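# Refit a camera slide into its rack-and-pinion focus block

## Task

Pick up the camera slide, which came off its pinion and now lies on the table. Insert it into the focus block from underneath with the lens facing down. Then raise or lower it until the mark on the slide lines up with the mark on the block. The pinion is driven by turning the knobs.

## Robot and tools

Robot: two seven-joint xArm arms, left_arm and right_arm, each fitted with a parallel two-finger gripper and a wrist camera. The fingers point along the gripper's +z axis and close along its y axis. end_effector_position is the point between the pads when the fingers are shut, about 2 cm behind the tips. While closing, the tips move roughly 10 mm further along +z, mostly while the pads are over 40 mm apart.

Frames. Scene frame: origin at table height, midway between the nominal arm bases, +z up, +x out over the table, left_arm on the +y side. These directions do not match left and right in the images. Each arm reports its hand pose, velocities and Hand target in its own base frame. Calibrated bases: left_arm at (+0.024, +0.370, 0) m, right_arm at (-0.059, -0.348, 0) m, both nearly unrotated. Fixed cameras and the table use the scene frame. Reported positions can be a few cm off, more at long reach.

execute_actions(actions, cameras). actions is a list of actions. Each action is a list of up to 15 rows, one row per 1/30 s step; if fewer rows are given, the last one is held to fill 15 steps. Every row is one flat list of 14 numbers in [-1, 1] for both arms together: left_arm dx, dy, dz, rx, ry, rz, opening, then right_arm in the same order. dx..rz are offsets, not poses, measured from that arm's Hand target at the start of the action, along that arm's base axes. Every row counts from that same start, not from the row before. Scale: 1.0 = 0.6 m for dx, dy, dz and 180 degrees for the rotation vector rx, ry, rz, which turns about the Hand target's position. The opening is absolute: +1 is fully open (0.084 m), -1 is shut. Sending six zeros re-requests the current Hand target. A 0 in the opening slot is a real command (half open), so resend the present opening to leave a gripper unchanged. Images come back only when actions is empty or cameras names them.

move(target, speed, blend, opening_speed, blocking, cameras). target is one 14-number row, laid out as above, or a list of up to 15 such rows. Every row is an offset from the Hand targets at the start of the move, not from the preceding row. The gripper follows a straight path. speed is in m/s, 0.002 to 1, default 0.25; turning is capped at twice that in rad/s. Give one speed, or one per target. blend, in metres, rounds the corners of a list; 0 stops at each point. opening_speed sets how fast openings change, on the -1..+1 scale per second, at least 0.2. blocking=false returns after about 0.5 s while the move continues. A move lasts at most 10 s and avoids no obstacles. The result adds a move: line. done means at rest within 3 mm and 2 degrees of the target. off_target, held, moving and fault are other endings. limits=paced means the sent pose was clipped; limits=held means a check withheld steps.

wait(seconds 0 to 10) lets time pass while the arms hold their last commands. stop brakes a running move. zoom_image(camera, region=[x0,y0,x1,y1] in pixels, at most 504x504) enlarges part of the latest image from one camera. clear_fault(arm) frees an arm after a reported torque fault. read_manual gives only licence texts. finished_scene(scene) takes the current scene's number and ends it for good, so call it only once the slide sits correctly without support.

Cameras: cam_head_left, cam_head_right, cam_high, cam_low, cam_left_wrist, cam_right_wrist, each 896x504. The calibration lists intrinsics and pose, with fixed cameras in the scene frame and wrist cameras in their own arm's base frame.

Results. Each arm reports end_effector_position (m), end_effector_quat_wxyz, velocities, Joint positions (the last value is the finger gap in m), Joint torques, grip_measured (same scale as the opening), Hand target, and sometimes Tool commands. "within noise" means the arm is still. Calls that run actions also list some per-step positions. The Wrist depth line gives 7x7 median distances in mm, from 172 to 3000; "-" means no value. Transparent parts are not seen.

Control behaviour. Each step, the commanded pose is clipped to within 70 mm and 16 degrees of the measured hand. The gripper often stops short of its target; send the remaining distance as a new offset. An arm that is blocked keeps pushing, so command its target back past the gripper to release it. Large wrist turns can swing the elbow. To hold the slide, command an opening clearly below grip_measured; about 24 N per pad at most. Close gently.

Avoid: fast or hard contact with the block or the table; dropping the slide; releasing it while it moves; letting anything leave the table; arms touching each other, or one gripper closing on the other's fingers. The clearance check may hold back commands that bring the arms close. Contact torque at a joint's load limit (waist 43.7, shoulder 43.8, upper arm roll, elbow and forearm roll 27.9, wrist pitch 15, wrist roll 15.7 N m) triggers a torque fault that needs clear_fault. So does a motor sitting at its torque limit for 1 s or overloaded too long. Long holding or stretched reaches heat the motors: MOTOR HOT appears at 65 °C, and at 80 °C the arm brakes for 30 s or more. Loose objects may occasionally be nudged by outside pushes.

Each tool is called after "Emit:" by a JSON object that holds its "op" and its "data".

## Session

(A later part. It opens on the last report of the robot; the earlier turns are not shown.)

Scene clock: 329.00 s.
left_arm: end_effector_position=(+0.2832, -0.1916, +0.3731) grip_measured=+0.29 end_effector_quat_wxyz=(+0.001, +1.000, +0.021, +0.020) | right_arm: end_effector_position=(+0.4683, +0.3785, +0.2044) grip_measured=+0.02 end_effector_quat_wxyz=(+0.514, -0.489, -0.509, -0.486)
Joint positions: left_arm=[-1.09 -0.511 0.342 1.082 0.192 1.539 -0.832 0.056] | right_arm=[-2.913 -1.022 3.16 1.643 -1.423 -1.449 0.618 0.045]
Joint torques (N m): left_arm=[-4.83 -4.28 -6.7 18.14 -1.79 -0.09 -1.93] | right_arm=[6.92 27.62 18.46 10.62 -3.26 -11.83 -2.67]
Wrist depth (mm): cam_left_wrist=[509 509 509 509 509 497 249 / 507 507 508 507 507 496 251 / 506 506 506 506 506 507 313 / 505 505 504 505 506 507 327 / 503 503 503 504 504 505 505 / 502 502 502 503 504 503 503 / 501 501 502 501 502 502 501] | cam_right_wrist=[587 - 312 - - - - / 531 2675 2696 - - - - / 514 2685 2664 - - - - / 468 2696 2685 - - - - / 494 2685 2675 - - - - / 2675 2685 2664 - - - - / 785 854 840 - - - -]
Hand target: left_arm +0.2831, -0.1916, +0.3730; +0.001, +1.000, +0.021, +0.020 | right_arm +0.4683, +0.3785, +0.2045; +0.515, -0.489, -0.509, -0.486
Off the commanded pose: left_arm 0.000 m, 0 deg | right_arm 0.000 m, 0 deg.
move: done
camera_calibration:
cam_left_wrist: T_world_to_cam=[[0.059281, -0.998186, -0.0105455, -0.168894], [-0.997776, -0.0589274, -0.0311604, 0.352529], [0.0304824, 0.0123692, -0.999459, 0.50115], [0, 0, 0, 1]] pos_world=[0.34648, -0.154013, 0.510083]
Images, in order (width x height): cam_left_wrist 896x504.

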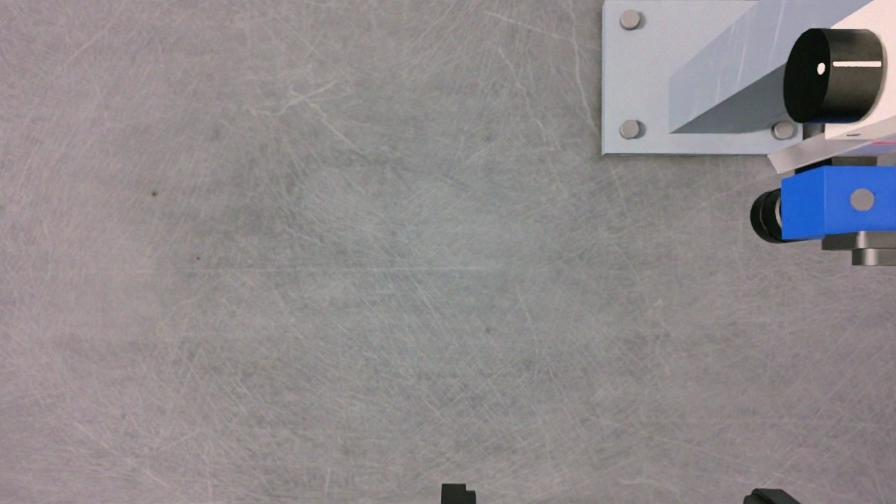

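Emit:
{"op": "move", "data": {"target": [[-0.088,0,-0.205,0.012,-0.293,0,0.3,0,0,0,0,0,0,-0.9],[-0.0452,-0.2583,-0.4117,0.0247,-0.586,0.0004,0.5,0,0,0,0,0,0,-0.9]], "speed": 0.35, "cameras": ["cam_left_wrist","cam_head_left"]}}

Scene clock: 335.43 s.
left_arm: end_effector_position=(+0.2560, -0.3465, +0.1260) grip_measured=+0.49 end_effector_quat_wxyz=(-0.016, +0.589, +0.012, +0.808) | right_arm: end_effector_position=(+0.4683, +0.3785, +0.2044) grip_measured=+0.02 end_effector_quat_wxyz=(+0.514, -0.489, -0.509, -0.486)
Joint positions: left_arm=[-0.849 0.929 -0.71 0.815 1.893 2.409 -2.949 0.065] | right_arm=[-2.914 -1.022 3.162 1.643 -1.424 -1.449 0.618 0.045]
Joint torques (N m): left_arm=[-4.14 -24.86 -5.55 6.49 -0.95 2.33 -1.18] | right_arm=[6.97 26.67 18.46 10.73 -3.24 -11.92 -2.41]
Wrist depth (mm): cam_left_wrist=[- - - - - - 2960 / - 2960 2935 332 2886 2899 2899 / 2886 2899 2874 318 2760 2771 2749 / 2805 2793 2771 309 306 251 241 / 2749 2696 2675 - 249 238 233 / 2634 2654 2614 - 255 2501 242 / 2566 2595 2519 - 2483 2474 2457] | cam_right_wrist=[333 2685 2696 - - - - / 387 2654 2696 - - - - / 408 2664 2706 - - - - / 469 2706 2664 - - - - / 511 2664 2675 - - - - / 2685 2706 2675 - - - - / 781 854 841 - - - -]
Hand target: left_arm +0.2560, -0.3466, +0.1260; -0.016, +0.589, +0.012, +0.808 | right_arm +0.4683, +0.3785, +0.2045; +0.515, -0.489, -0.509, -0.486
Off the commanded pose: left_arm 0.000 m, 0 deg | right_arm 0.000 m, 0 deg.
move: done; limits=paced
camera_calibration:
cam_left_wrist: T_world_to_cam=[[0.0487205, -0.998605, 0.0203761, -0.325861], [0.298497, -0.00491078, -0.954398, 0.11173], [0.953166, 0.052581, 0.297842, -0.128762], [0, 0, 0, 1]] pos_world=[0.105257, -0.318088, 0.151625]
Images, in order (width x height): cam_head_left 896x504, cam_left_wrist 896x504.

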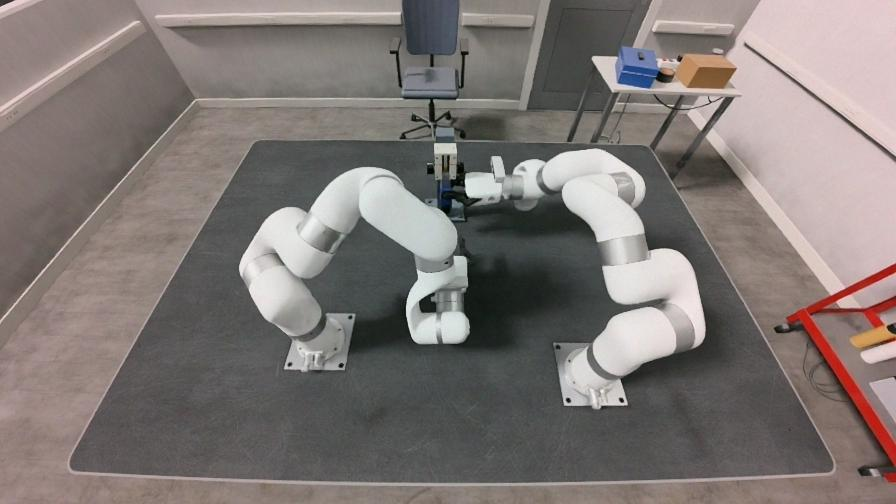

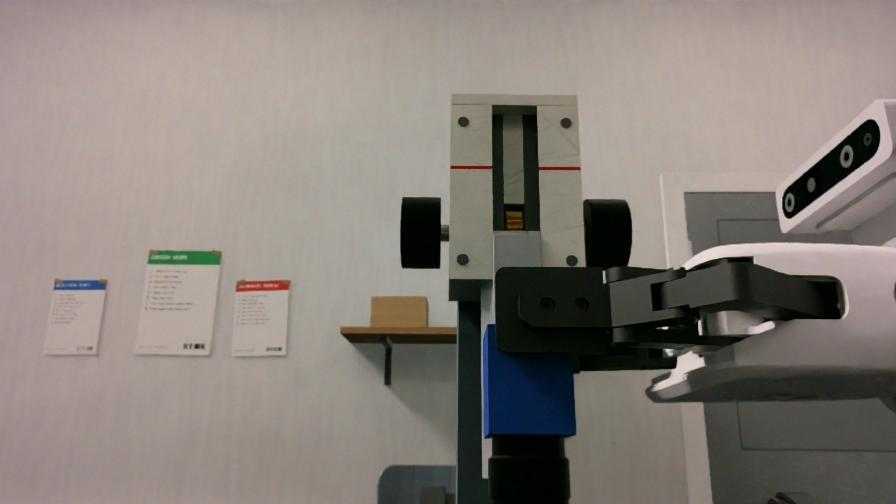

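Emit:
{"op": "move", "data": {"target": [0.19,0.0075,0.0767,0,0,0,0.6,0,0,0,0,0,0,-0.9], "speed": 0.08, "cameras": ["cam_left_wrist","cam_right_wrist"]}}

Scene clock: 341.60 s.
left_arm: end_effector_position=(+0.3583, -0.3423, +0.1674) grip_measured=+0.60 end_effector_quat_wxyz=(-0.016, +0.589, +0.012, +0.808) | right_arm: end_effector_position=(+0.4683, +0.3785, +0.2044) grip_measured=+0.02 end_effector_quat_wxyz=(+0.514, -0.489, -0.509, -0.486)
Joint positions: left_arm=[-0.665 0.708 -0.614 0.76 2.123 2.162 -2.805 0.069] | right_arm=[-2.914 -1.022 3.163 1.643 -1.425 -1.448 0.618 0.045]
Joint torques (N m): left_arm=[-4.71 -24.95 -9.83 5.49 -1.18 2.83 -2.15] | right_arm=[6.98 26.93 18.41 10.8 -3.14 -12.1 -2.7]
Wrist depth (mm): cam_left_wrist=[2999 - 2973 2948 2960 2886 2874 / 2899 2839 - 214 222 2782 2771 / 2793 2760 - 207 213 2675 2624 / 2738 2706 - 201 201 2566 2604 / 2654 2614 - 195 195 - - / 2556 2547 - - - - - / 2465 2457 - - - - -] | cam_right_wrist=[390 2675 2696 - - - - / 412 2685 2706 - - - - / 436 2727 2696 - - - - / 484 2706 2675 - - - - / 523 2706 2654 - - - - / 2696 2685 2664 - - - - / 783 853 839 - - - -]
Hand target: left_arm +0.3582, -0.3423, +0.1674; -0.016, +0.589, +0.012, +0.808 (not the last commanded pose) | right_arm +0.4683, +0.3785, +0.2045; +0.515, -0.489, -0.509, -0.486
Off the commanded pose: left_arm 0.013 m, 0 deg | right_arm 0.000 m, 0 deg.
move: held (left_arm; a check stopped the path); limits=held
pose unreachable (left arm): on one or more control steps of this call, first in action 0 (counted from 0), this arm could not follow its commanded pose, so it was not sent that pose on those steps. It may still have moved: this result reports where it is.
cause: moving toward the commanded pose would bring a part of the arm too close to another arm (this arm's gripper and a part of the right arm just beyond its joint 7 (wrist roll), 5 mm apart when this arm was first held).
camera_calibration:
cam_left_wrist: T_world_to_cam=[[0.0490225, -0.998596, 0.0200681, -0.327496], [0.298784, -0.00451039, -0.95431, 0.120679], [0.953061, 0.0527787, 0.298144, -0.238766], [0, 0, 0, 1]] pos_world=[0.207556, -0.31389, 0.192924]
cam_right_wrist: T_world_to_cam=[[0.999327, 0.0318449, -0.0182328, -0.442478], [-0.0179511, -0.00911113, -0.999797, 0.282186], [-0.0320046, 0.999451, -0.00853335, -0.231544], [0, 0, 0, 1]] pos_world=[0.439835, 0.248079, 0.272085]
Images, in order (width x height): cam_left_wrist 896x504, cam_right_wrist 896x504.

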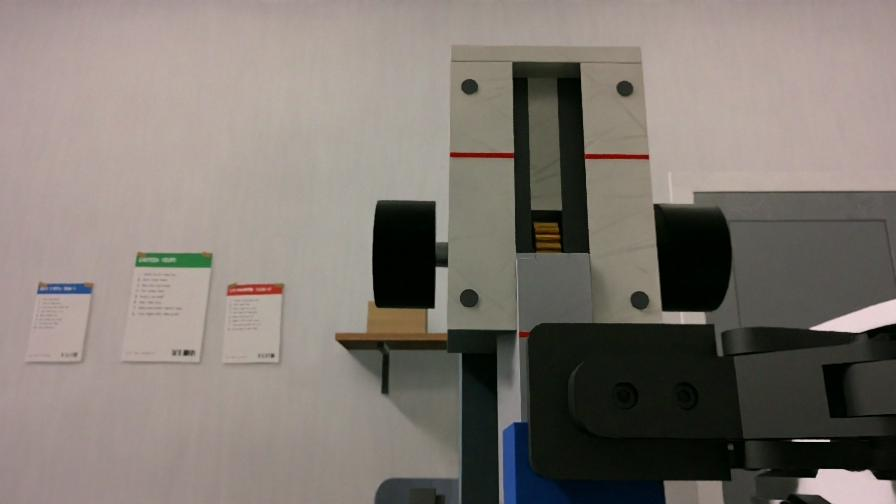

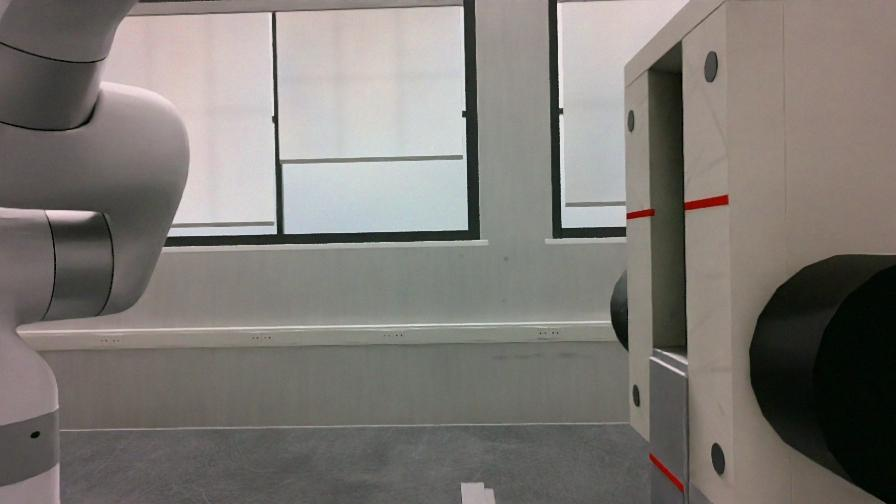

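Emit:
{"op": "move", "data": {"target": [0,0.001,0,0,0,0,-0.25,0,0,0,0,0,0,-0.9], "opening_speed": 1}}

Scene clock: 344.17 s.
left_arm: end_effector_position=(+0.3584, -0.3413, +0.1673) grip_measured=-0.24 end_effector_quat_wxyz=(-0.017, +0.589, +0.012, +0.808) | right_arm: end_effector_position=(+0.4684, +0.3783, +0.2044) grip_measured=+0.02 end_effector_quat_wxyz=(+0.514, -0.489, -0.509, -0.486)
Joint positions: left_arm=[-0.664 0.707 -0.614 0.758 2.122 2.163 -2.806 0.034] | right_arm=[-2.915 -1.022 3.163 1.643 -1.425 -1.448 0.618 0.045]
Joint torques (N m): left_arm=[-10.01 -36.1 -15.73 23.29 12.89 -0.01 -1.04] | right_arm=[18.98 26.74 21.44 10.57 -4.7 -11.67 -1.71]
Wrist depth (mm): cam_left_wrist=[- 2948 2973 2923 2899 2911 2863 / 2899 2851 - 213 221 2782 2771 / 2760 2793 - 207 213 2624 2644 / 2717 2706 - 201 199 2575 2585 / 2664 2604 - 195 194 - - / 2547 2519 - - - - - / 2492 2439 - - - - -] | cam_right_wrist=[390 2685 2664 - - - - / 414 2685 2717 - - - - / 438 2664 2696 - - - - / 486 2696 2696 - - - - / 523 2717 2685 - - - - / 2685 2706 2675 - - - - / 781 855 842 - - - -]
Hand target: left_arm +0.3582, -0.3417, +0.1674; -0.016, +0.589, +0.012, +0.808 | right_arm +0.4683, +0.3785, +0.2045; +0.515, -0.489, -0.509, -0.486
Off the commanded pose: left_arm 0.000 m, 0 deg | right_arm 0.000 m, 0 deg.
move: done

Emit:
{"op": "move", "data": {"target": [[0,0.0015,0,0,0,0,-0.8,0,0,0,0,0,0,-0.9],[0,0.0015,0,0,0,0,-0.8,0,0,0,0,0,0,0.25]], "opening_speed": 1, "cameras": ["cam_left_wrist","cam_right_wrist"]}}

Scene clock: 347.23 s.
left_arm: end_effector_position=(+0.3583, -0.3408, +0.1673) grip_measured=-0.29 end_effector_quat_wxyz=(-0.016, +0.589, +0.012, +0.808) | right_arm: end_effector_position=(+0.4681, +0.3786, +0.2045) grip_measured=+0.24 end_effector_quat_wxyz=(+0.515, -0.489, -0.509, -0.486)
Joint positions: left_arm=[-0.664 0.705 -0.613 0.756 2.121 2.161 -2.808 0.031] | right_arm=[-2.914 -1.022 3.163 1.643 -1.425 -1.449 0.618 0.054]
Joint torques (N m): left_arm=[-17.84 -51.96 -18.71 20.71 10.78 1.92 -1.2] | right_arm=[-5.09 26.38 -0.42 17.21 2.36 -0.69 1.41]
Wrist depth (mm): cam_left_wrist=[- - 2948 2911 2874 2886 2863 / 2899 2874 - 213 221 2771 2771 / 2793 2749 - 207 212 2664 2634 / 2738 2685 - 201 199 2528 2556 / 2624 2614 - 207 194 - - / 2538 2519 - - - - - / 2492 2483 - - - - 191] | cam_right_wrist=[381 2727 2696 - - - - / 410 2696 2644 - - - - / 436 2706 2696 - - - - / 484 2634 2675 - - - - / 518 2675 2654 - - - - / 2685 2706 2664 - - - - / 791 867 776 - - - -]
Hand target: left_arm +0.3582, -0.3408, +0.1674; -0.016, +0.589, +0.012, +0.808 | right_arm +0.4683, +0.3785, +0.2045; +0.515, -0.489, -0.509, -0.486
Off the commanded pose: left_arm 0.000 m, 0 deg | right_arm 0.000 m, 0 deg.
move: done
camera_calibration:
cam_left_wrist: T_world_to_cam=[[0.0491239, -0.998591, 0.0200818, -0.326018], [0.298483, -0.00450983, -0.954404, 0.120673], [0.95315, 0.0528781, 0.297841, -0.238745], [0, 0, 0, 1]] pos_world=[0.207557, -0.31239, 0.192826]
cam_right_wrist: T_world_to_cam=[[0.9993, 0.0325489, -0.0184234, -0.442391], [-0.0181449, -0.00883274, -0.999796, 0.2822], [-0.032705, 0.999431, -0.00823596, -0.231416], [0, 0, 0, 1]] pos_world=[0.439633, 0.248176, 0.272086]
Images, in order (width x height): cam_left_wrist 896x504, cam_right_wrist 896x504.

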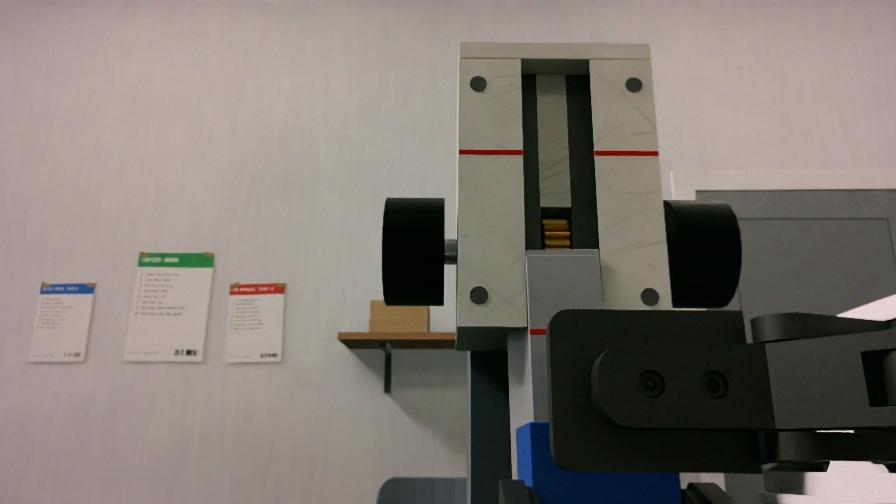

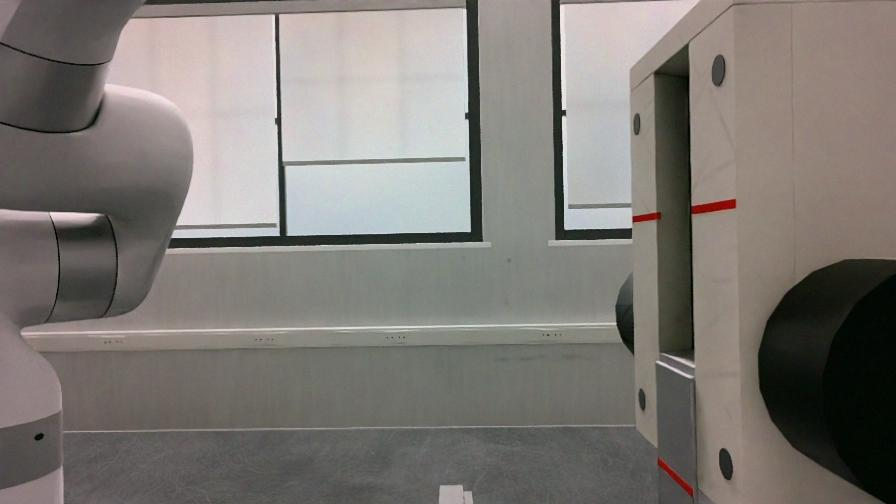

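Emit:
{"op": "move", "data": {"target": [0,0,0,0,0,0,-0.8,0,-0.17,0,0,0,0,0.25], "speed": 0.1, "cameras": ["cam_left_wrist"]}}

Scene clock: 349.30 s.
left_arm: end_effector_position=(+0.3582, -0.3408, +0.1674) grip_measured=-0.29 end_effector_quat_wxyz=(-0.016, +0.589, +0.012, +0.808) | right_arm: end_effector_position=(+0.4683, +0.2765, +0.2045) grip_measured=+0.24 end_effector_quat_wxyz=(+0.515, -0.489, -0.509, -0.486)
Joint positions: left_arm=[-0.665 0.705 -0.613 0.756 2.121 2.162 -2.808 0.031] | right_arm=[-3.045 -0.98 3.084 1.547 -1.53 -1.605 0.577 0.054]
Joint torques (N m): left_arm=[-20.23 -53.44 -18.24 17.89 10.78 2.68 -1.19] | right_arm=[-5.75 27.19 -2.38 10.38 -0.64 -3.14 -1.99]
Wrist depth (mm): cam_left_wrist=[- 2986 2935 2899 2923 2899 2911 / 2874 2816 - 213 221 2816 2738 / 2816 2738 - 207 213 2664 2675 / 2717 2706 - 201 199 2575 2585 / 2614 2575 - 195 194 2519 2501 / 2519 2519 2538 - 190 - - / 2474 2448 - - - 2414 2333] | cam_right_wrist=[290 448 2771 2696 2696 2717 2664 / 291 2805 2760 2760 - 208 214 / 296 570 2793 - - 209 214 / 308 620 2749 - - 209 214 / 329 2805 2771 - - 187 214 / 337 2771 2771 2771 224 214 214 / 544 859 855 - 224 233 214]
Hand target: left_arm +0.3582, -0.3408, +0.1674; -0.016, +0.589, +0.012, +0.808 | right_arm +0.4683, +0.2765, +0.2045; +0.515, -0.489, -0.509, -0.486
Off the commanded pose: left_arm 0.000 m, 0 deg | right_arm 0.000 m, 0 deg.
move: done
camera_calibration:
cam_left_wrist: T_world_to_cam=[[0.0489932, -0.998596, 0.0201636, -0.326005], [0.298788, -0.0046102, -0.954308, 0.120683], [0.953061, 0.0527792, 0.298143, -0.238749], [0, 0, 0, 1]] pos_world=[0.207456, -0.31239, 0.192924]
Images, in order (width x height): cam_left_wrist 896x504.

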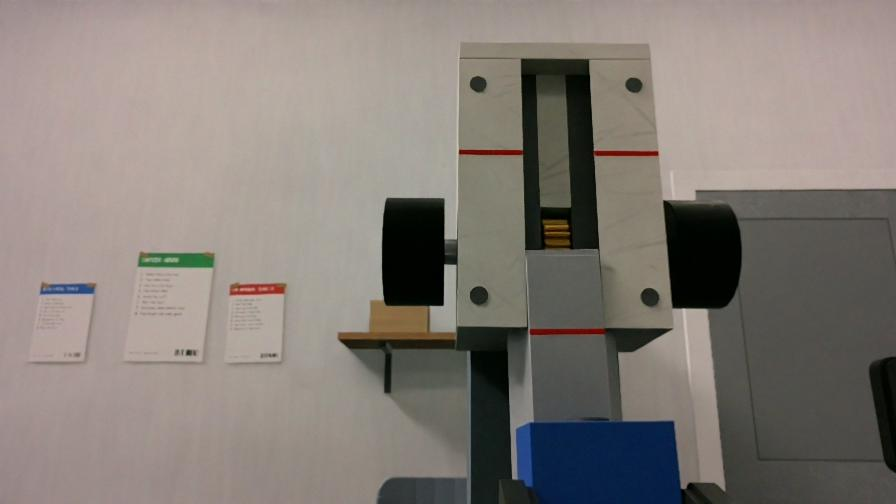

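Emit:
{"op": "move", "data": {"target": [0,0,0.0035,0,0,0,-0.8,0,0,0,0,0,0,0.25], "speed": 0.05, "cameras": ["cam_left_wrist"]}}

Emit:
{"op": "zoom_image", "data": {"camera": "cam_left_wrist", "region": [450, 130, 680, 350]}}

Scene clock: 350.67 s.
left_arm: end_effector_position=(+0.3581, -0.3407, +0.1688) grip_measured=-0.29 end_effector_quat_wxyz=(-0.017, +0.589, +0.012, +0.808) | right_arm: end_effector_position=(+0.4683, +0.2765, +0.2045) grip_measured=+0.24 end_effector_quat_wxyz=(+0.515, -0.489, -0.509, -0.486)
Joint positions: left_arm=[-0.664 0.698 -0.615 0.753 2.119 2.157 -2.806 0.031] | right_arm=[-3.045 -0.98 3.084 1.547 -1.53 -1.605 0.577 0.054]
Joint torques (N m): left_arm=[-13.68 -76.62 -21.95 26.93 12.88 7.94 3.51] | right_arm=[-5.23 27.03 -2.39 10.16 -0.49 -3.22 -1.94]
Wrist depth (mm): cam_left_wrist=[- 2948 2986 2923 2911 2874 2851 / 2863 2851 - 213 221 2771 2782 / 2760 2793 - 206 212 2654 2675 / 2706 2675 - 201 199 2556 2538 / 2644 2624 - 195 194 2556 2501 / 2556 2510 2538 - 190 2483 - / 2465 2474 - - - 2414 2333] | cam_right_wrist=[291 455 2782 2717 2738 2685 2685 / 292 2805 2771 2760 - 209 214 / 297 570 2782 - - 209 214 / 310 620 2782 - - 209 214 / 329 2816 2749 - - 187 214 / 338 2816 2782 2738 225 214 214 / 545 858 850 - 224 234 214]
Hand target: left_arm +0.3582, -0.3408, +0.1695; -0.016, +0.589, +0.012, +0.808 | right_arm +0.4683, +0.2765, +0.2045; +0.515, -0.489, -0.509, -0.486
Off the commanded pose: left_arm 0.001 m, 0 deg | right_arm 0.000 m, 0 deg.
move: done
camera_calibration:
cam_left_wrist: T_world_to_cam=[[0.0492552, -0.998599, 0.0193287, -0.325831], [0.297457, -0.00380765, -0.954728, 0.122951], [0.953464, 0.0527748, 0.296853, -0.239005], [0, 0, 0, 1]] pos_world=[0.207359, -0.312293, 0.194631]
Images, in order (width x height): cam_left_wrist 896x504.

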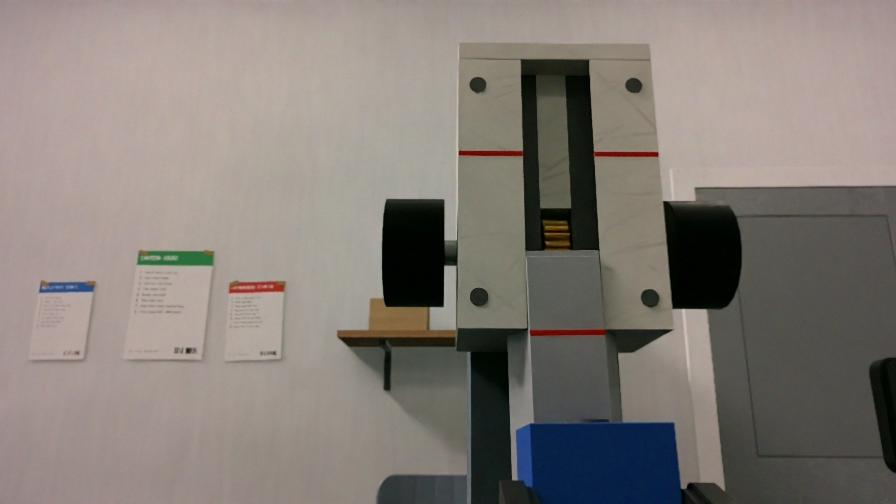

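Scaled by 2.191 from the camera's 896x504 image, which has a finer 1280x720 frame.

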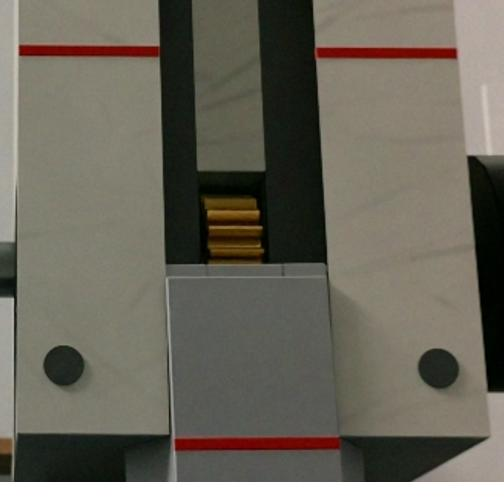

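Emit:
{"op": "move", "data": {"target": [[0,0,-0.0045,0,0,0,-0.8,0,-0.06,0,0,0,0,0.25],[0,0,-0.0045,0,0,0,-0.8,0.063,-0.06,0.0708,0,0,0,0.25]], "speed": 0.15, "cameras": ["cam_left_wrist","cam_right_wrist"]}}

Scene clock: 354.17 s.
left_arm: end_effector_position=(+0.3582, -0.3407, +0.1667) grip_measured=-0.29 end_effector_quat_wxyz=(-0.017, +0.589, +0.012, +0.808) | right_arm: end_effector_position=(+0.5061, +0.2405, +0.2469) grip_measured=+0.24 end_effector_quat_wxyz=(+0.515, -0.489, -0.509, -0.486)
Joint positions: left_arm=[-0.668 0.706 -0.61 0.757 2.12 2.161 -2.81 0.031] | right_arm=[-3.102 -1.004 3.06 1.786 -1.558 -1.659 0.79 0.054]
Joint torques (N m): left_arm=[-18.89 -38.44 -16.49 13.27 12.6 -2.25 -1.43] | right_arm=[-5.23 20.9 2.83 20.88 -0.65 -2.87 1.9]
Wrist depth (mm): cam_left_wrist=[- 2960 2935 2986 2874 2899 2874 / 2863 2863 - 213 221 2760 2760 / 2749 2760 - 207 213 2634 2685 / 2675 2696 - 201 199 202 2634 / 2585 2585 - 195 194 2510 - / 2547 2528 2510 - 190 2483 2414 / 2457 2457 - - - 2364 2348] | cam_right_wrist=[348 2839 2782 2782 2771 2727 2717 / 335 2839 2782 2816 2816 2760 2706 / 337 2816 2805 2793 2805 2706 2760 / 349 646 2771 2771 246 2738 2760 / 586 2805 2771 - 246 2706 2760 / 601 2851 2851 - 229 2749 2717 / 598 995 903 - 247 858 1042]
Hand target: left_arm +0.3582, -0.3408, +0.1668; -0.016, +0.589, +0.012, +0.808 | right_arm +0.5061, +0.2405, +0.2469; +0.515, -0.489, -0.509, -0.486
Off the commanded pose: left_arm 0.000 m, 0 deg | right_arm 0.000 m, 0 deg.
move: done
camera_calibration:
cam_left_wrist: T_world_to_cam=[[0.0494951, -0.998576, 0.0198944, -0.32594], [0.298683, -0.00420871, -0.954343, 0.12017], [0.953068, 0.0531774, 0.298049, -0.238405], [0, 0, 0, 1]] pos_world=[0.207456, -0.312293, 0.192225]
cam_right_wrist: T_world_to_cam=[[0.999323, 0.0319466, -0.0182297, -0.475093], [-0.0179503, -0.00901284, -0.999798, 0.324088], [-0.0321044, 0.999449, -0.00843329, -0.0920307], [0, 0, 0, 1]] pos_world=[0.477635, 0.110079, 0.314585]
Images, in order (width x height): cam_left_wrist 896x504, cam_right_wrist 896x504.

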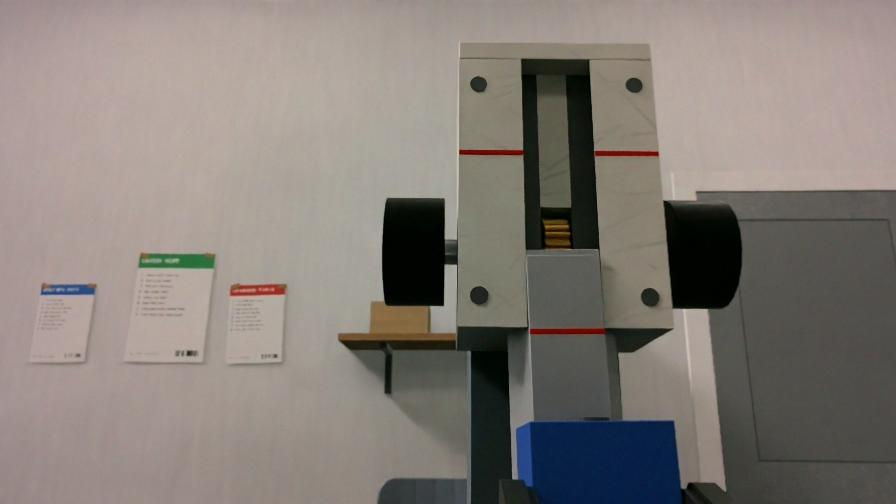

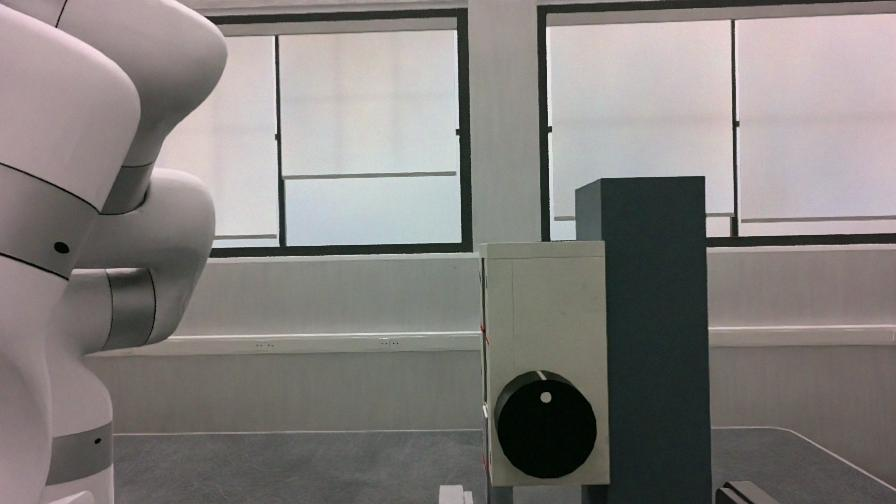

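Emit:
{"op": "move", "data": {"target": [[0,0,0,0,0,0,-0.8,-0.0068,0.06,0.0142,0,0,0,0.25],[0,0,0,0,0,0,-0.8,-0.0068,0.132,0.0142,0,0,0,0.25],[0,0,0,0,0,0,-0.8,-0.0068,0.132,0.0142,0,0,0,-0.3]], "speed": 0.1, "opening_speed": 0.8, "cameras": ["cam_left_wrist","cam_right_wrist"]}}

Scene clock: 359.13 s.
left_arm: end_effector_position=(+0.3582, -0.3408, +0.1667) grip_measured=-0.29 end_effector_quat_wxyz=(-0.016, +0.589, +0.012, +0.808) | right_arm: end_effector_position=(+0.5024, +0.3197, +0.2554) grip_measured=-0.26 end_effector_quat_wxyz=(+0.514, -0.490, -0.509, -0.487)
Joint positions: left_arm=[-0.669 0.706 -0.609 0.757 2.12 2.16 -2.811 0.031] | right_arm=[-2.996 -0.987 3.108 1.787 -1.493 -1.533 0.808 0.033]
Joint torques (N m): left_arm=[-20.53 -43.3 -17.97 17.67 10.56 -2.2 -1.52] | right_arm=[12.02 21.35 13.63 4.9 -6.38 -12.83 1.8]
Wrist depth (mm): cam_left_wrist=[- 2960 2986 2960 2935 2899 2816 / 2886 2851 - 213 221 2782 2805 / 2816 2760 - 207 212 208 193 / 2706 2685 - 201 199 200 191 / 2624 2585 - 195 194 2483 233 / 2547 2528 2528 - 190 2439 2422 / 2457 2465 - - - 2364 2325] | cam_right_wrist=[352 2738 2738 2717 2685 2675 2634 / 379 2738 2727 2706 2727 2664 2664 / 456 2760 2760 2727 2738 2654 2675 / 487 2760 2717 2727 - 173 2675 / 546 2749 - - - 173 2644 / 2738 2749 - - - 173 2664 / 936 1019 - - - 173 962]
Hand target: left_arm +0.3582, -0.3408, +0.1668; -0.016, +0.589, +0.012, +0.808 | right_arm +0.5020, +0.3197, +0.2555; +0.515, -0.489, -0.509, -0.486
Off the commanded pose: left_arm 0.000 m, 0 deg | right_arm 0.000 m, 0 deg.
move: done
camera_calibration:
cam_left_wrist: T_world_to_cam=[[0.0489932, -0.998596, 0.0201636, -0.325993], [0.298788, -0.0046102, -0.954308, 0.120111], [0.953061, 0.0527792, 0.298143, -0.23857], [0, 0, 0, 1]] pos_world=[0.207456, -0.31239, 0.192324]
cam_right_wrist: T_world_to_cam=[[0.99937, 0.0306321, -0.0179459, -0.473442], [-0.017657, -0.00967629, -0.999797, 0.333215], [-0.0307996, 0.999484, -0.00912932, -0.171745], [0, 0, 0, 1]] pos_world=[0.473738, 0.189383, 0.323083]
Images, in order (width x height): cam_left_wrist 896x504, cam_right_wrist 896x504.

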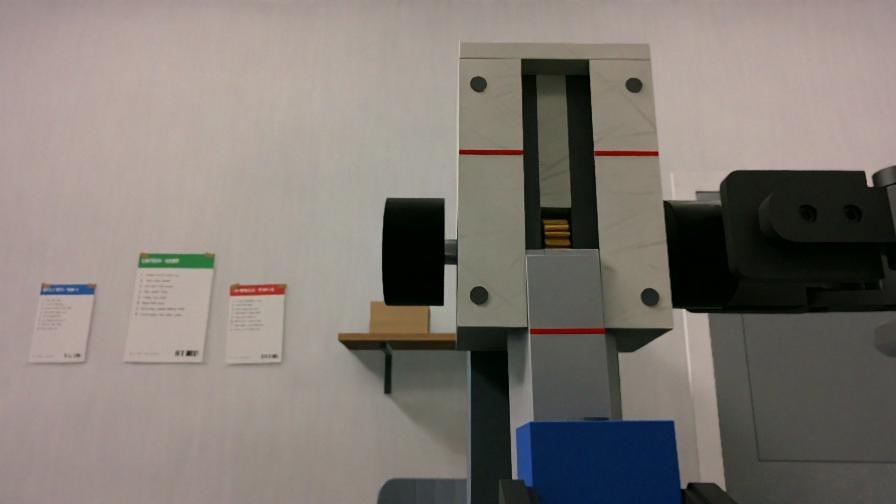

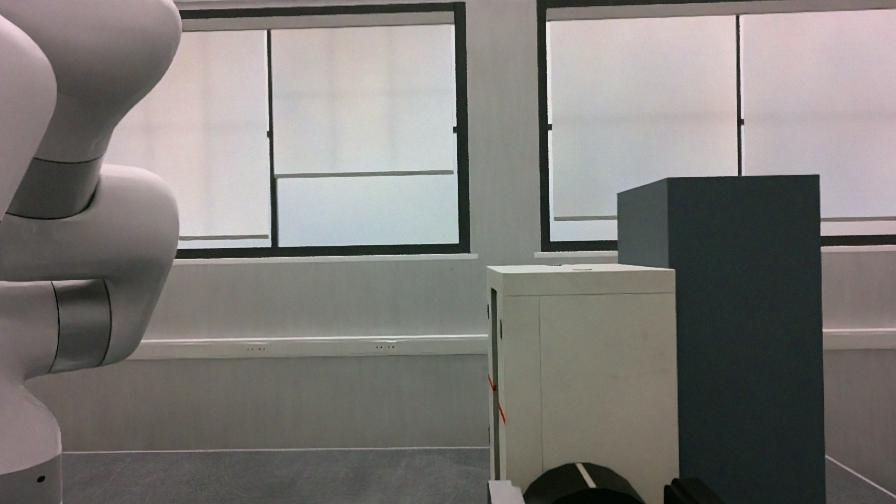

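Emit:
{"op": "move", "data": {"target": [[0,0,0,0,0,0,-0.8,0.0008,0,0,0,0,0,-0.8],[0,0,0.003,0,0,0,-0.8,0.0008,0,0,0,0,0,-0.8],[0,0,0.008,0,0,0,-0.8,0.0008,0,0,-0.0059,0.15,0,-0.8]], "speed": [0.02,0.01,0.1], "cameras": ["cam_left_wrist"]}}

Emit:
{"op": "zoom_image", "data": {"camera": "cam_left_wrist", "region": [430, 100, 680, 360]}}

Scene clock: 366.70 s.
left_arm: end_effector_position=(+0.3580, -0.3405, +0.1706) grip_measured=-0.29 end_effector_quat_wxyz=(-0.017, +0.589, +0.012, +0.808) | right_arm: end_effector_position=(+0.5029, +0.3199, +0.2550) grip_measured=-0.26 end_effector_quat_wxyz=(+0.614, -0.595, -0.379, -0.354)
Joint positions: left_arm=[-0.665 0.69 -0.614 0.75 2.115 2.152 -2.804 0.031] | right_arm=[-3.007 -0.988 3.126 1.786 -1.501 -1.525 1.276 0.033]
Joint torques (N m): left_arm=[-9.09 -81.6 -23.53 27.99 13.97 8.13 3.51] | right_arm=[13.6 31.07 19.44 17.1 -4.82 -14.31 2.11]
Wrist depth (mm): cam_left_wrist=[2986 2986 2923 2863 2874 2899 2828 / 2886 2839 - 213 221 2749 - / 2793 2771 - 207 212 205 194 / 2706 2685 - 201 201 201 195 / 2604 2595 - 202 193 221 227 / 2519 2528 2538 - 189 2397 2389 / 2492 2439 - - - 2372 2364] | cam_right_wrist=[2717 2749 2717 2717 2675 2706 2685 / 2738 2760 2727 2675 2654 2644 2706 / 2749 2727 - - 173 2664 2654 / 2727 2717 2738 - 173 2685 2696 / 535 2760 - - 173 173 858 / 482 553 - - - 173 688 / 485 603 - - - 173 555]
Hand target: left_arm +0.3582, -0.3408, +0.1716; -0.016, +0.589, +0.012, +0.808 | right_arm +0.5025, +0.3197, +0.2555; +0.615, -0.594, -0.380, -0.354
Off the commanded pose: left_arm 0.001 m, 0 deg | right_arm 0.001 m, 0 deg.
move: done
camera_calibration:
cam_left_wrist: T_world_to_cam=[[0.0496177, -0.998597, 0.0184861, -0.325679], [0.297119, -0.00291294, -0.954836, 0.125042], [0.95355, 0.0528694, 0.296558, -0.239476], [0, 0, 0, 1]] pos_world=[0.20736, -0.312196, 0.196434]
Images, in order (width x height): cam_left_wrist 896x504.

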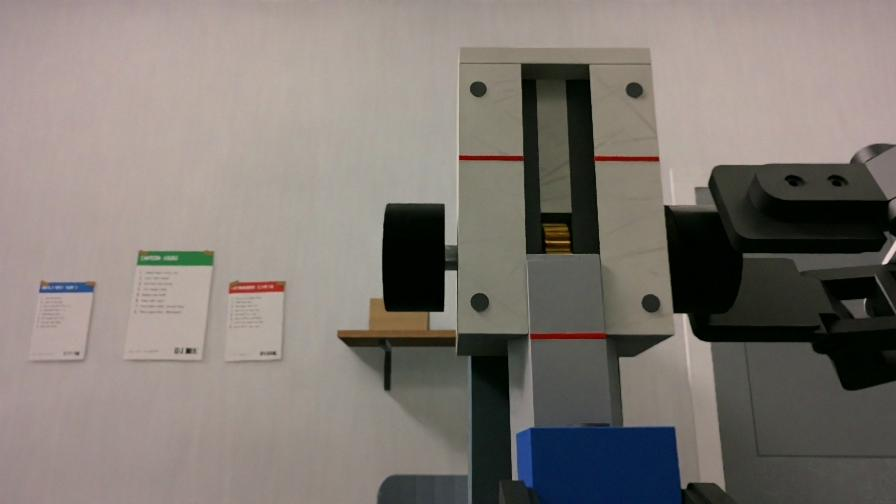

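Scaled by 1.938 from the camera's 896x504 image, which has a finer 1280x720 frame.

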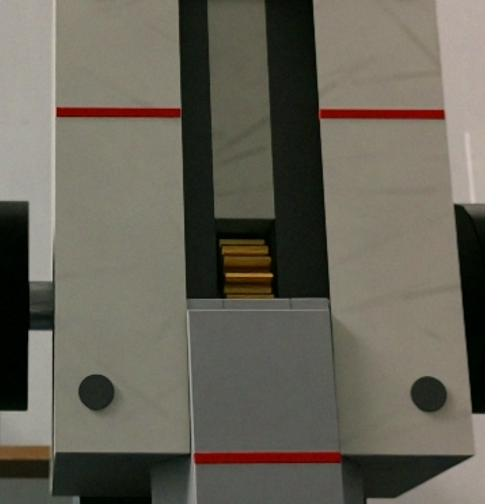

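Emit:
{"op": "move", "data": {"target": [0,0,0,0,0,0,-0.8,0.0008,0,0,-0.0059,0.15,0,-0.8], "speed": 0.1, "cameras": ["cam_left_wrist"]}}

Emit:
{"op": "zoom_image", "data": {"camera": "cam_left_wrist", "region": [430, 100, 680, 360]}}

Scene clock: 371.23 s.
left_arm: end_effector_position=(+0.3580, -0.3405, +0.1706) grip_measured=-0.29 end_effector_quat_wxyz=(-0.017, +0.589, +0.012, +0.808) | right_arm: end_effector_position=(+0.5034, +0.3199, +0.2550) grip_measured=-0.26 end_effector_quat_wxyz=(+0.680, -0.667, -0.228, -0.202)
Joint positions: left_arm=[-0.665 0.69 -0.614 0.75 2.115 2.152 -2.804 0.031] | right_arm=[-3.023 -0.987 3.151 1.782 -1.513 -1.511 1.744 0.033]
Joint torques (N m): left_arm=[-9.17 -81.26 -23.54 28.17 14.34 8.15 3.61] | right_arm=[11.66 32.93 22.75 22.71 -2.23 -14.72 2.04]
Wrist depth (mm): cam_left_wrist=[- 2973 2948 2935 2899 2851 2828 / 2923 2828 - 213 221 2816 - / 2749 2771 - 207 212 208 202 / 2706 2706 - 201 201 201 - / 2624 2585 - 202 194 209 214 / 2547 2519 2483 - 190 2457 - / 2457 2457 - - - 2389 2340] | cam_right_wrist=[2685 2749 2696 2675 2644 2696 2654 / 2727 2696 2664 2706 2706 2664 889 / 2727 2717 2685 173 2685 2675 771 / 2749 - - 173 174 949 680 / 2717 2696 - 173 173 174 590 / 2771 - - - 173 173 464 / 436 - - - - 173 174]
Hand target: left_arm +0.3582, -0.3408, +0.1716; -0.016, +0.589, +0.012, +0.808 | right_arm +0.5030, +0.3197, +0.2555; +0.681, -0.666, -0.229, -0.202
Off the commanded pose: left_arm 0.001 m, 0 deg | right_arm 0.001 m, 0 deg.
move: done
camera_calibration:
cam_left_wrist: T_world_to_cam=[[0.0497143, -0.998592, 0.0185113, -0.325702], [0.297119, -0.00290822, -0.954836, 0.125043], [0.953545, 0.0529691, 0.296556, -0.239444], [0, 0, 0, 1]] pos_world=[0.20736, -0.312197, 0.196434]
Images, in order (width x height): cam_left_wrist 896x504.

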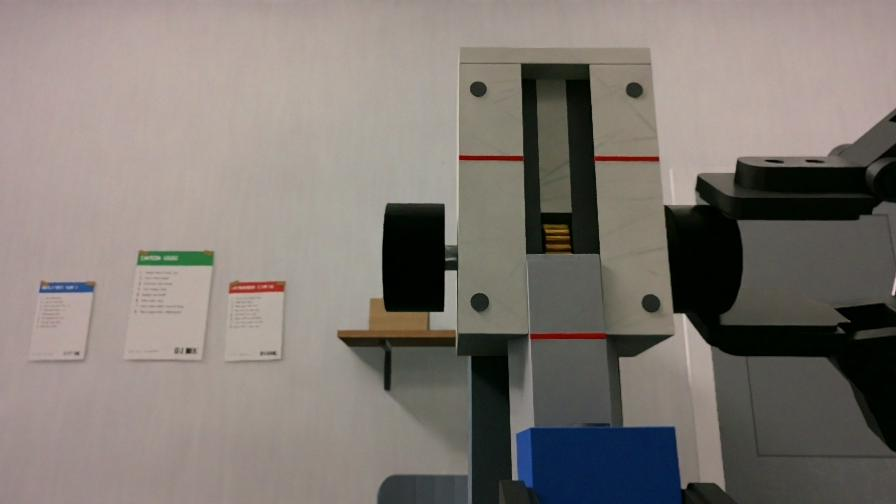

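Scaled by 1.938 from the camera's 896x504 image, which has a finer 1280x720 frame.

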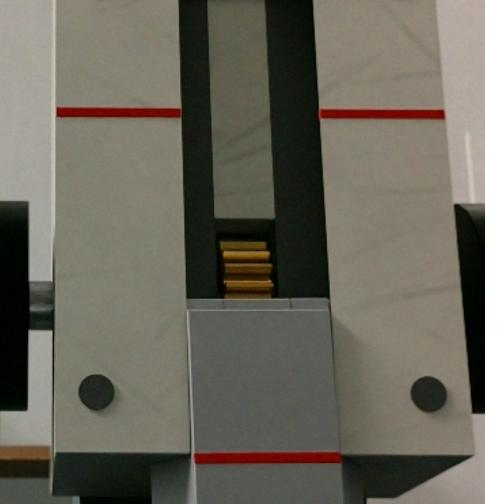

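Emit:
{"op": "zoom_image", "data": {"camera": "cam_left_wrist", "region": [515, 200, 605, 270]}}

Scaled by 5.600 from the camera's 896x504 image, which has a finer 1280x720 frame.

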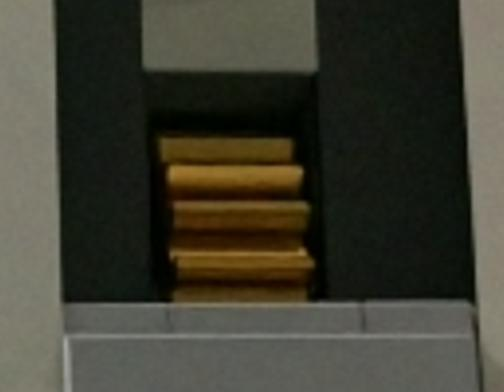

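Emit:
{"op": "execute_actions", "data": {"actions": []}}

Emit:
{"op": "zoom_image", "data": {"camera": "cam_low", "region": [330, 60, 530, 260]}}

Scene clock: 379.47 s.
left_arm: end_effector_position=(+0.3580, -0.3405, +0.1706) grip_measured=-0.29 end_effector_quat_wxyz=(-0.017, +0.589, +0.012, +0.808) | right_arm: end_effector_position=(+0.5035, +0.3199, +0.2550) grip_measured=-0.26 end_effector_quat_wxyz=(+0.680, -0.667, -0.228, -0.203)
Joint positions: left_arm=[-0.665 0.69 -0.614 0.75 2.115 2.152 -2.804 0.031] | right_arm=[-3.023 -0.988 3.151 1.782 -1.513 -1.511 1.744 0.033]
Joint velocities: within noise
Joint torques (N m): left_arm=[-8.72 -81.19 -23.65 28.14 14.21 8.21 3.56] | right_arm=[12.08 29.54 21.68 21.25 -0.62 -14.62 2.01]
Wrist depth (mm): cam_left_wrist=[2973 2923 2986 2911 2886 2851 2851 / 2874 2863 - 213 221 2782 - / 2749 2782 - 207 212 208 202 / 2675 2696 - 201 201 201 - / 2644 2595 - 202 193 209 214 / 2547 2510 2510 - 189 2457 - / 2457 2439 - - - 2389 2364] | cam_right_wrist=[2727 2696 2675 2675 2654 2675 2696 / 2727 2706 2738 2717 2654 2675 896 / 2738 2727 2738 173 2675 2706 774 / 2717 - - 173 173 948 679 / 2749 2727 - 173 173 174 592 / 2760 - - - 173 173 464 / 436 - - - - 173 174]
Hand target: left_arm +0.3582, -0.3408, +0.1716; -0.016, +0.589, +0.012, +0.808 | right_arm +0.5030, +0.3197, +0.2555; +0.681, -0.666, -0.229, -0.202
Tool commands: left_gripper/opening=-0.8 right_gripper/opening=-0.8
Off the commanded pose: left_arm 0.001 m, 0 deg | right_arm 0.001 m, 0 deg.
camera_calibration:
cam_left_wrist: T_world_to_cam=[[0.0497143, -0.998592, 0.0185113, -0.325702], [0.297119, -0.00290822, -0.954836, 0.125043], [0.953545, 0.0529691, 0.296556, -0.239444], [0, 0, 0, 1]] pos_world=[0.20736, -0.312197, 0.196434]
cam_right_wrist: T_world_to_cam=[[0.572249, 0.0125607, -0.819984, -0.0491168], [-0.819101, -0.040104, -0.572246, 0.63703], [-0.0400725, 0.999117, -0.0126609, -0.166221], [0, 0, 0, 1]] pos_world=[0.543237, 0.192239, 0.322158]

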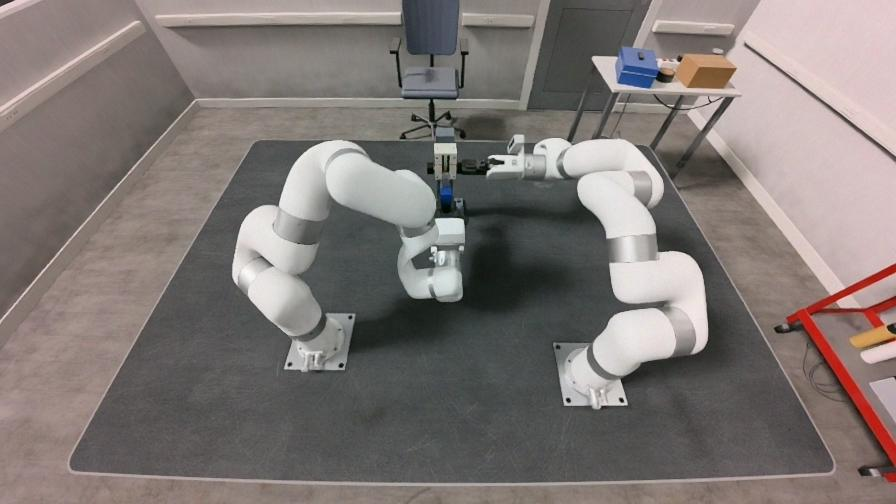

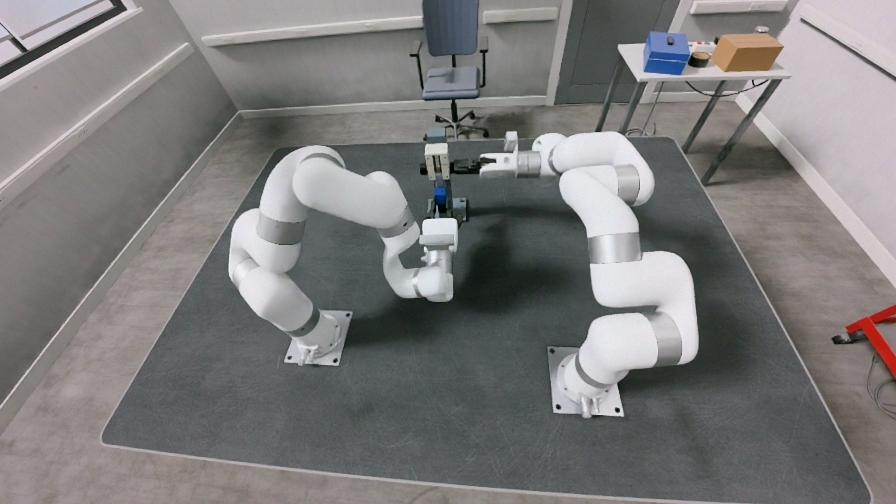

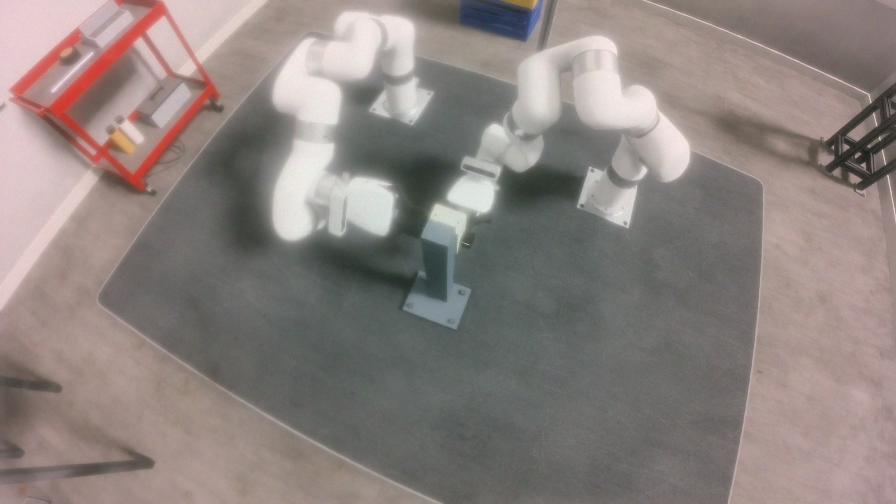

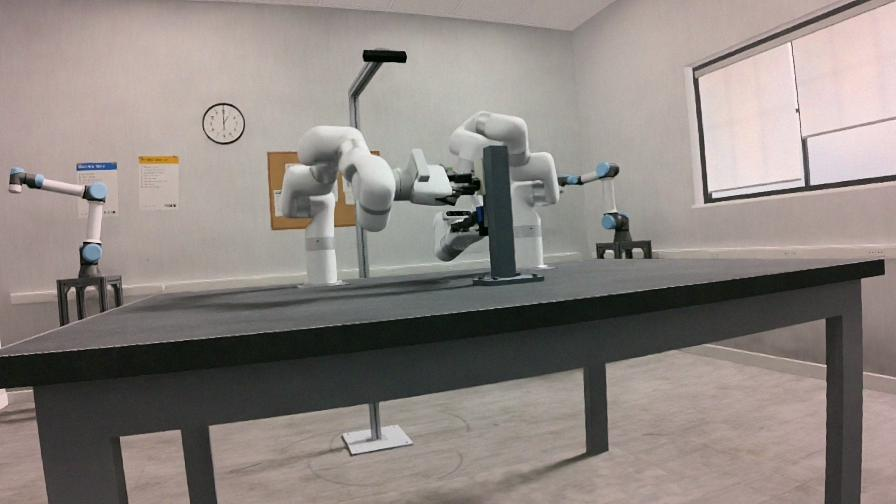

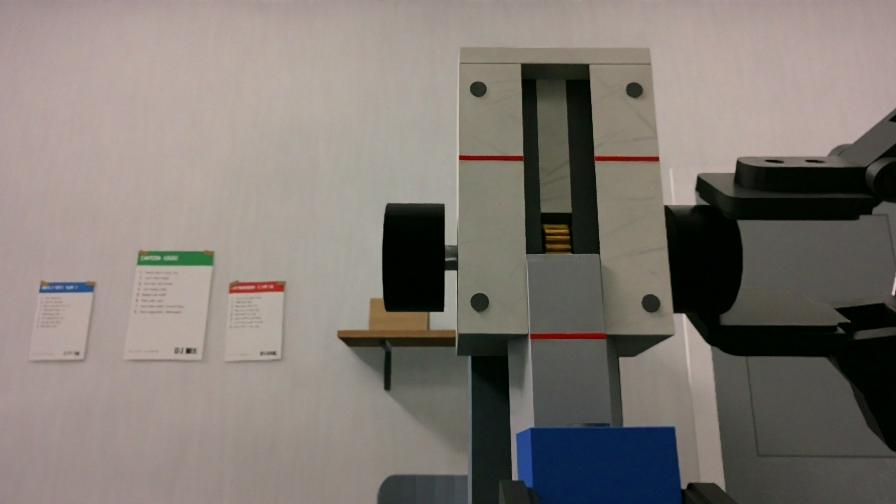

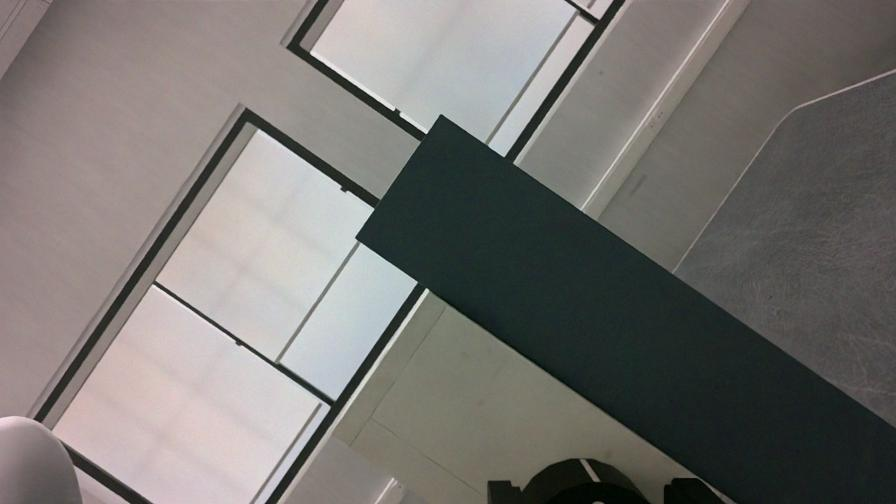

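Scaled by 2.520 from the camera's 896x504 image, which has a finer 1280x720 frame.

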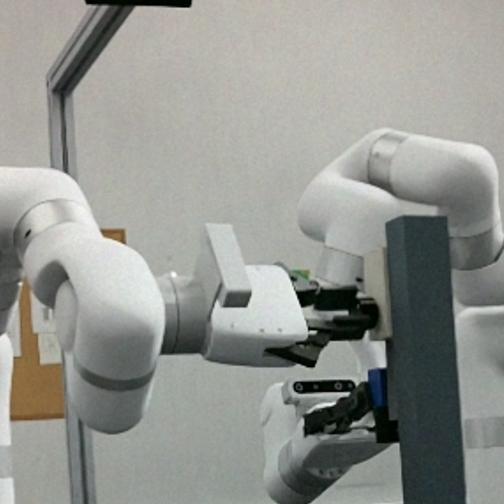

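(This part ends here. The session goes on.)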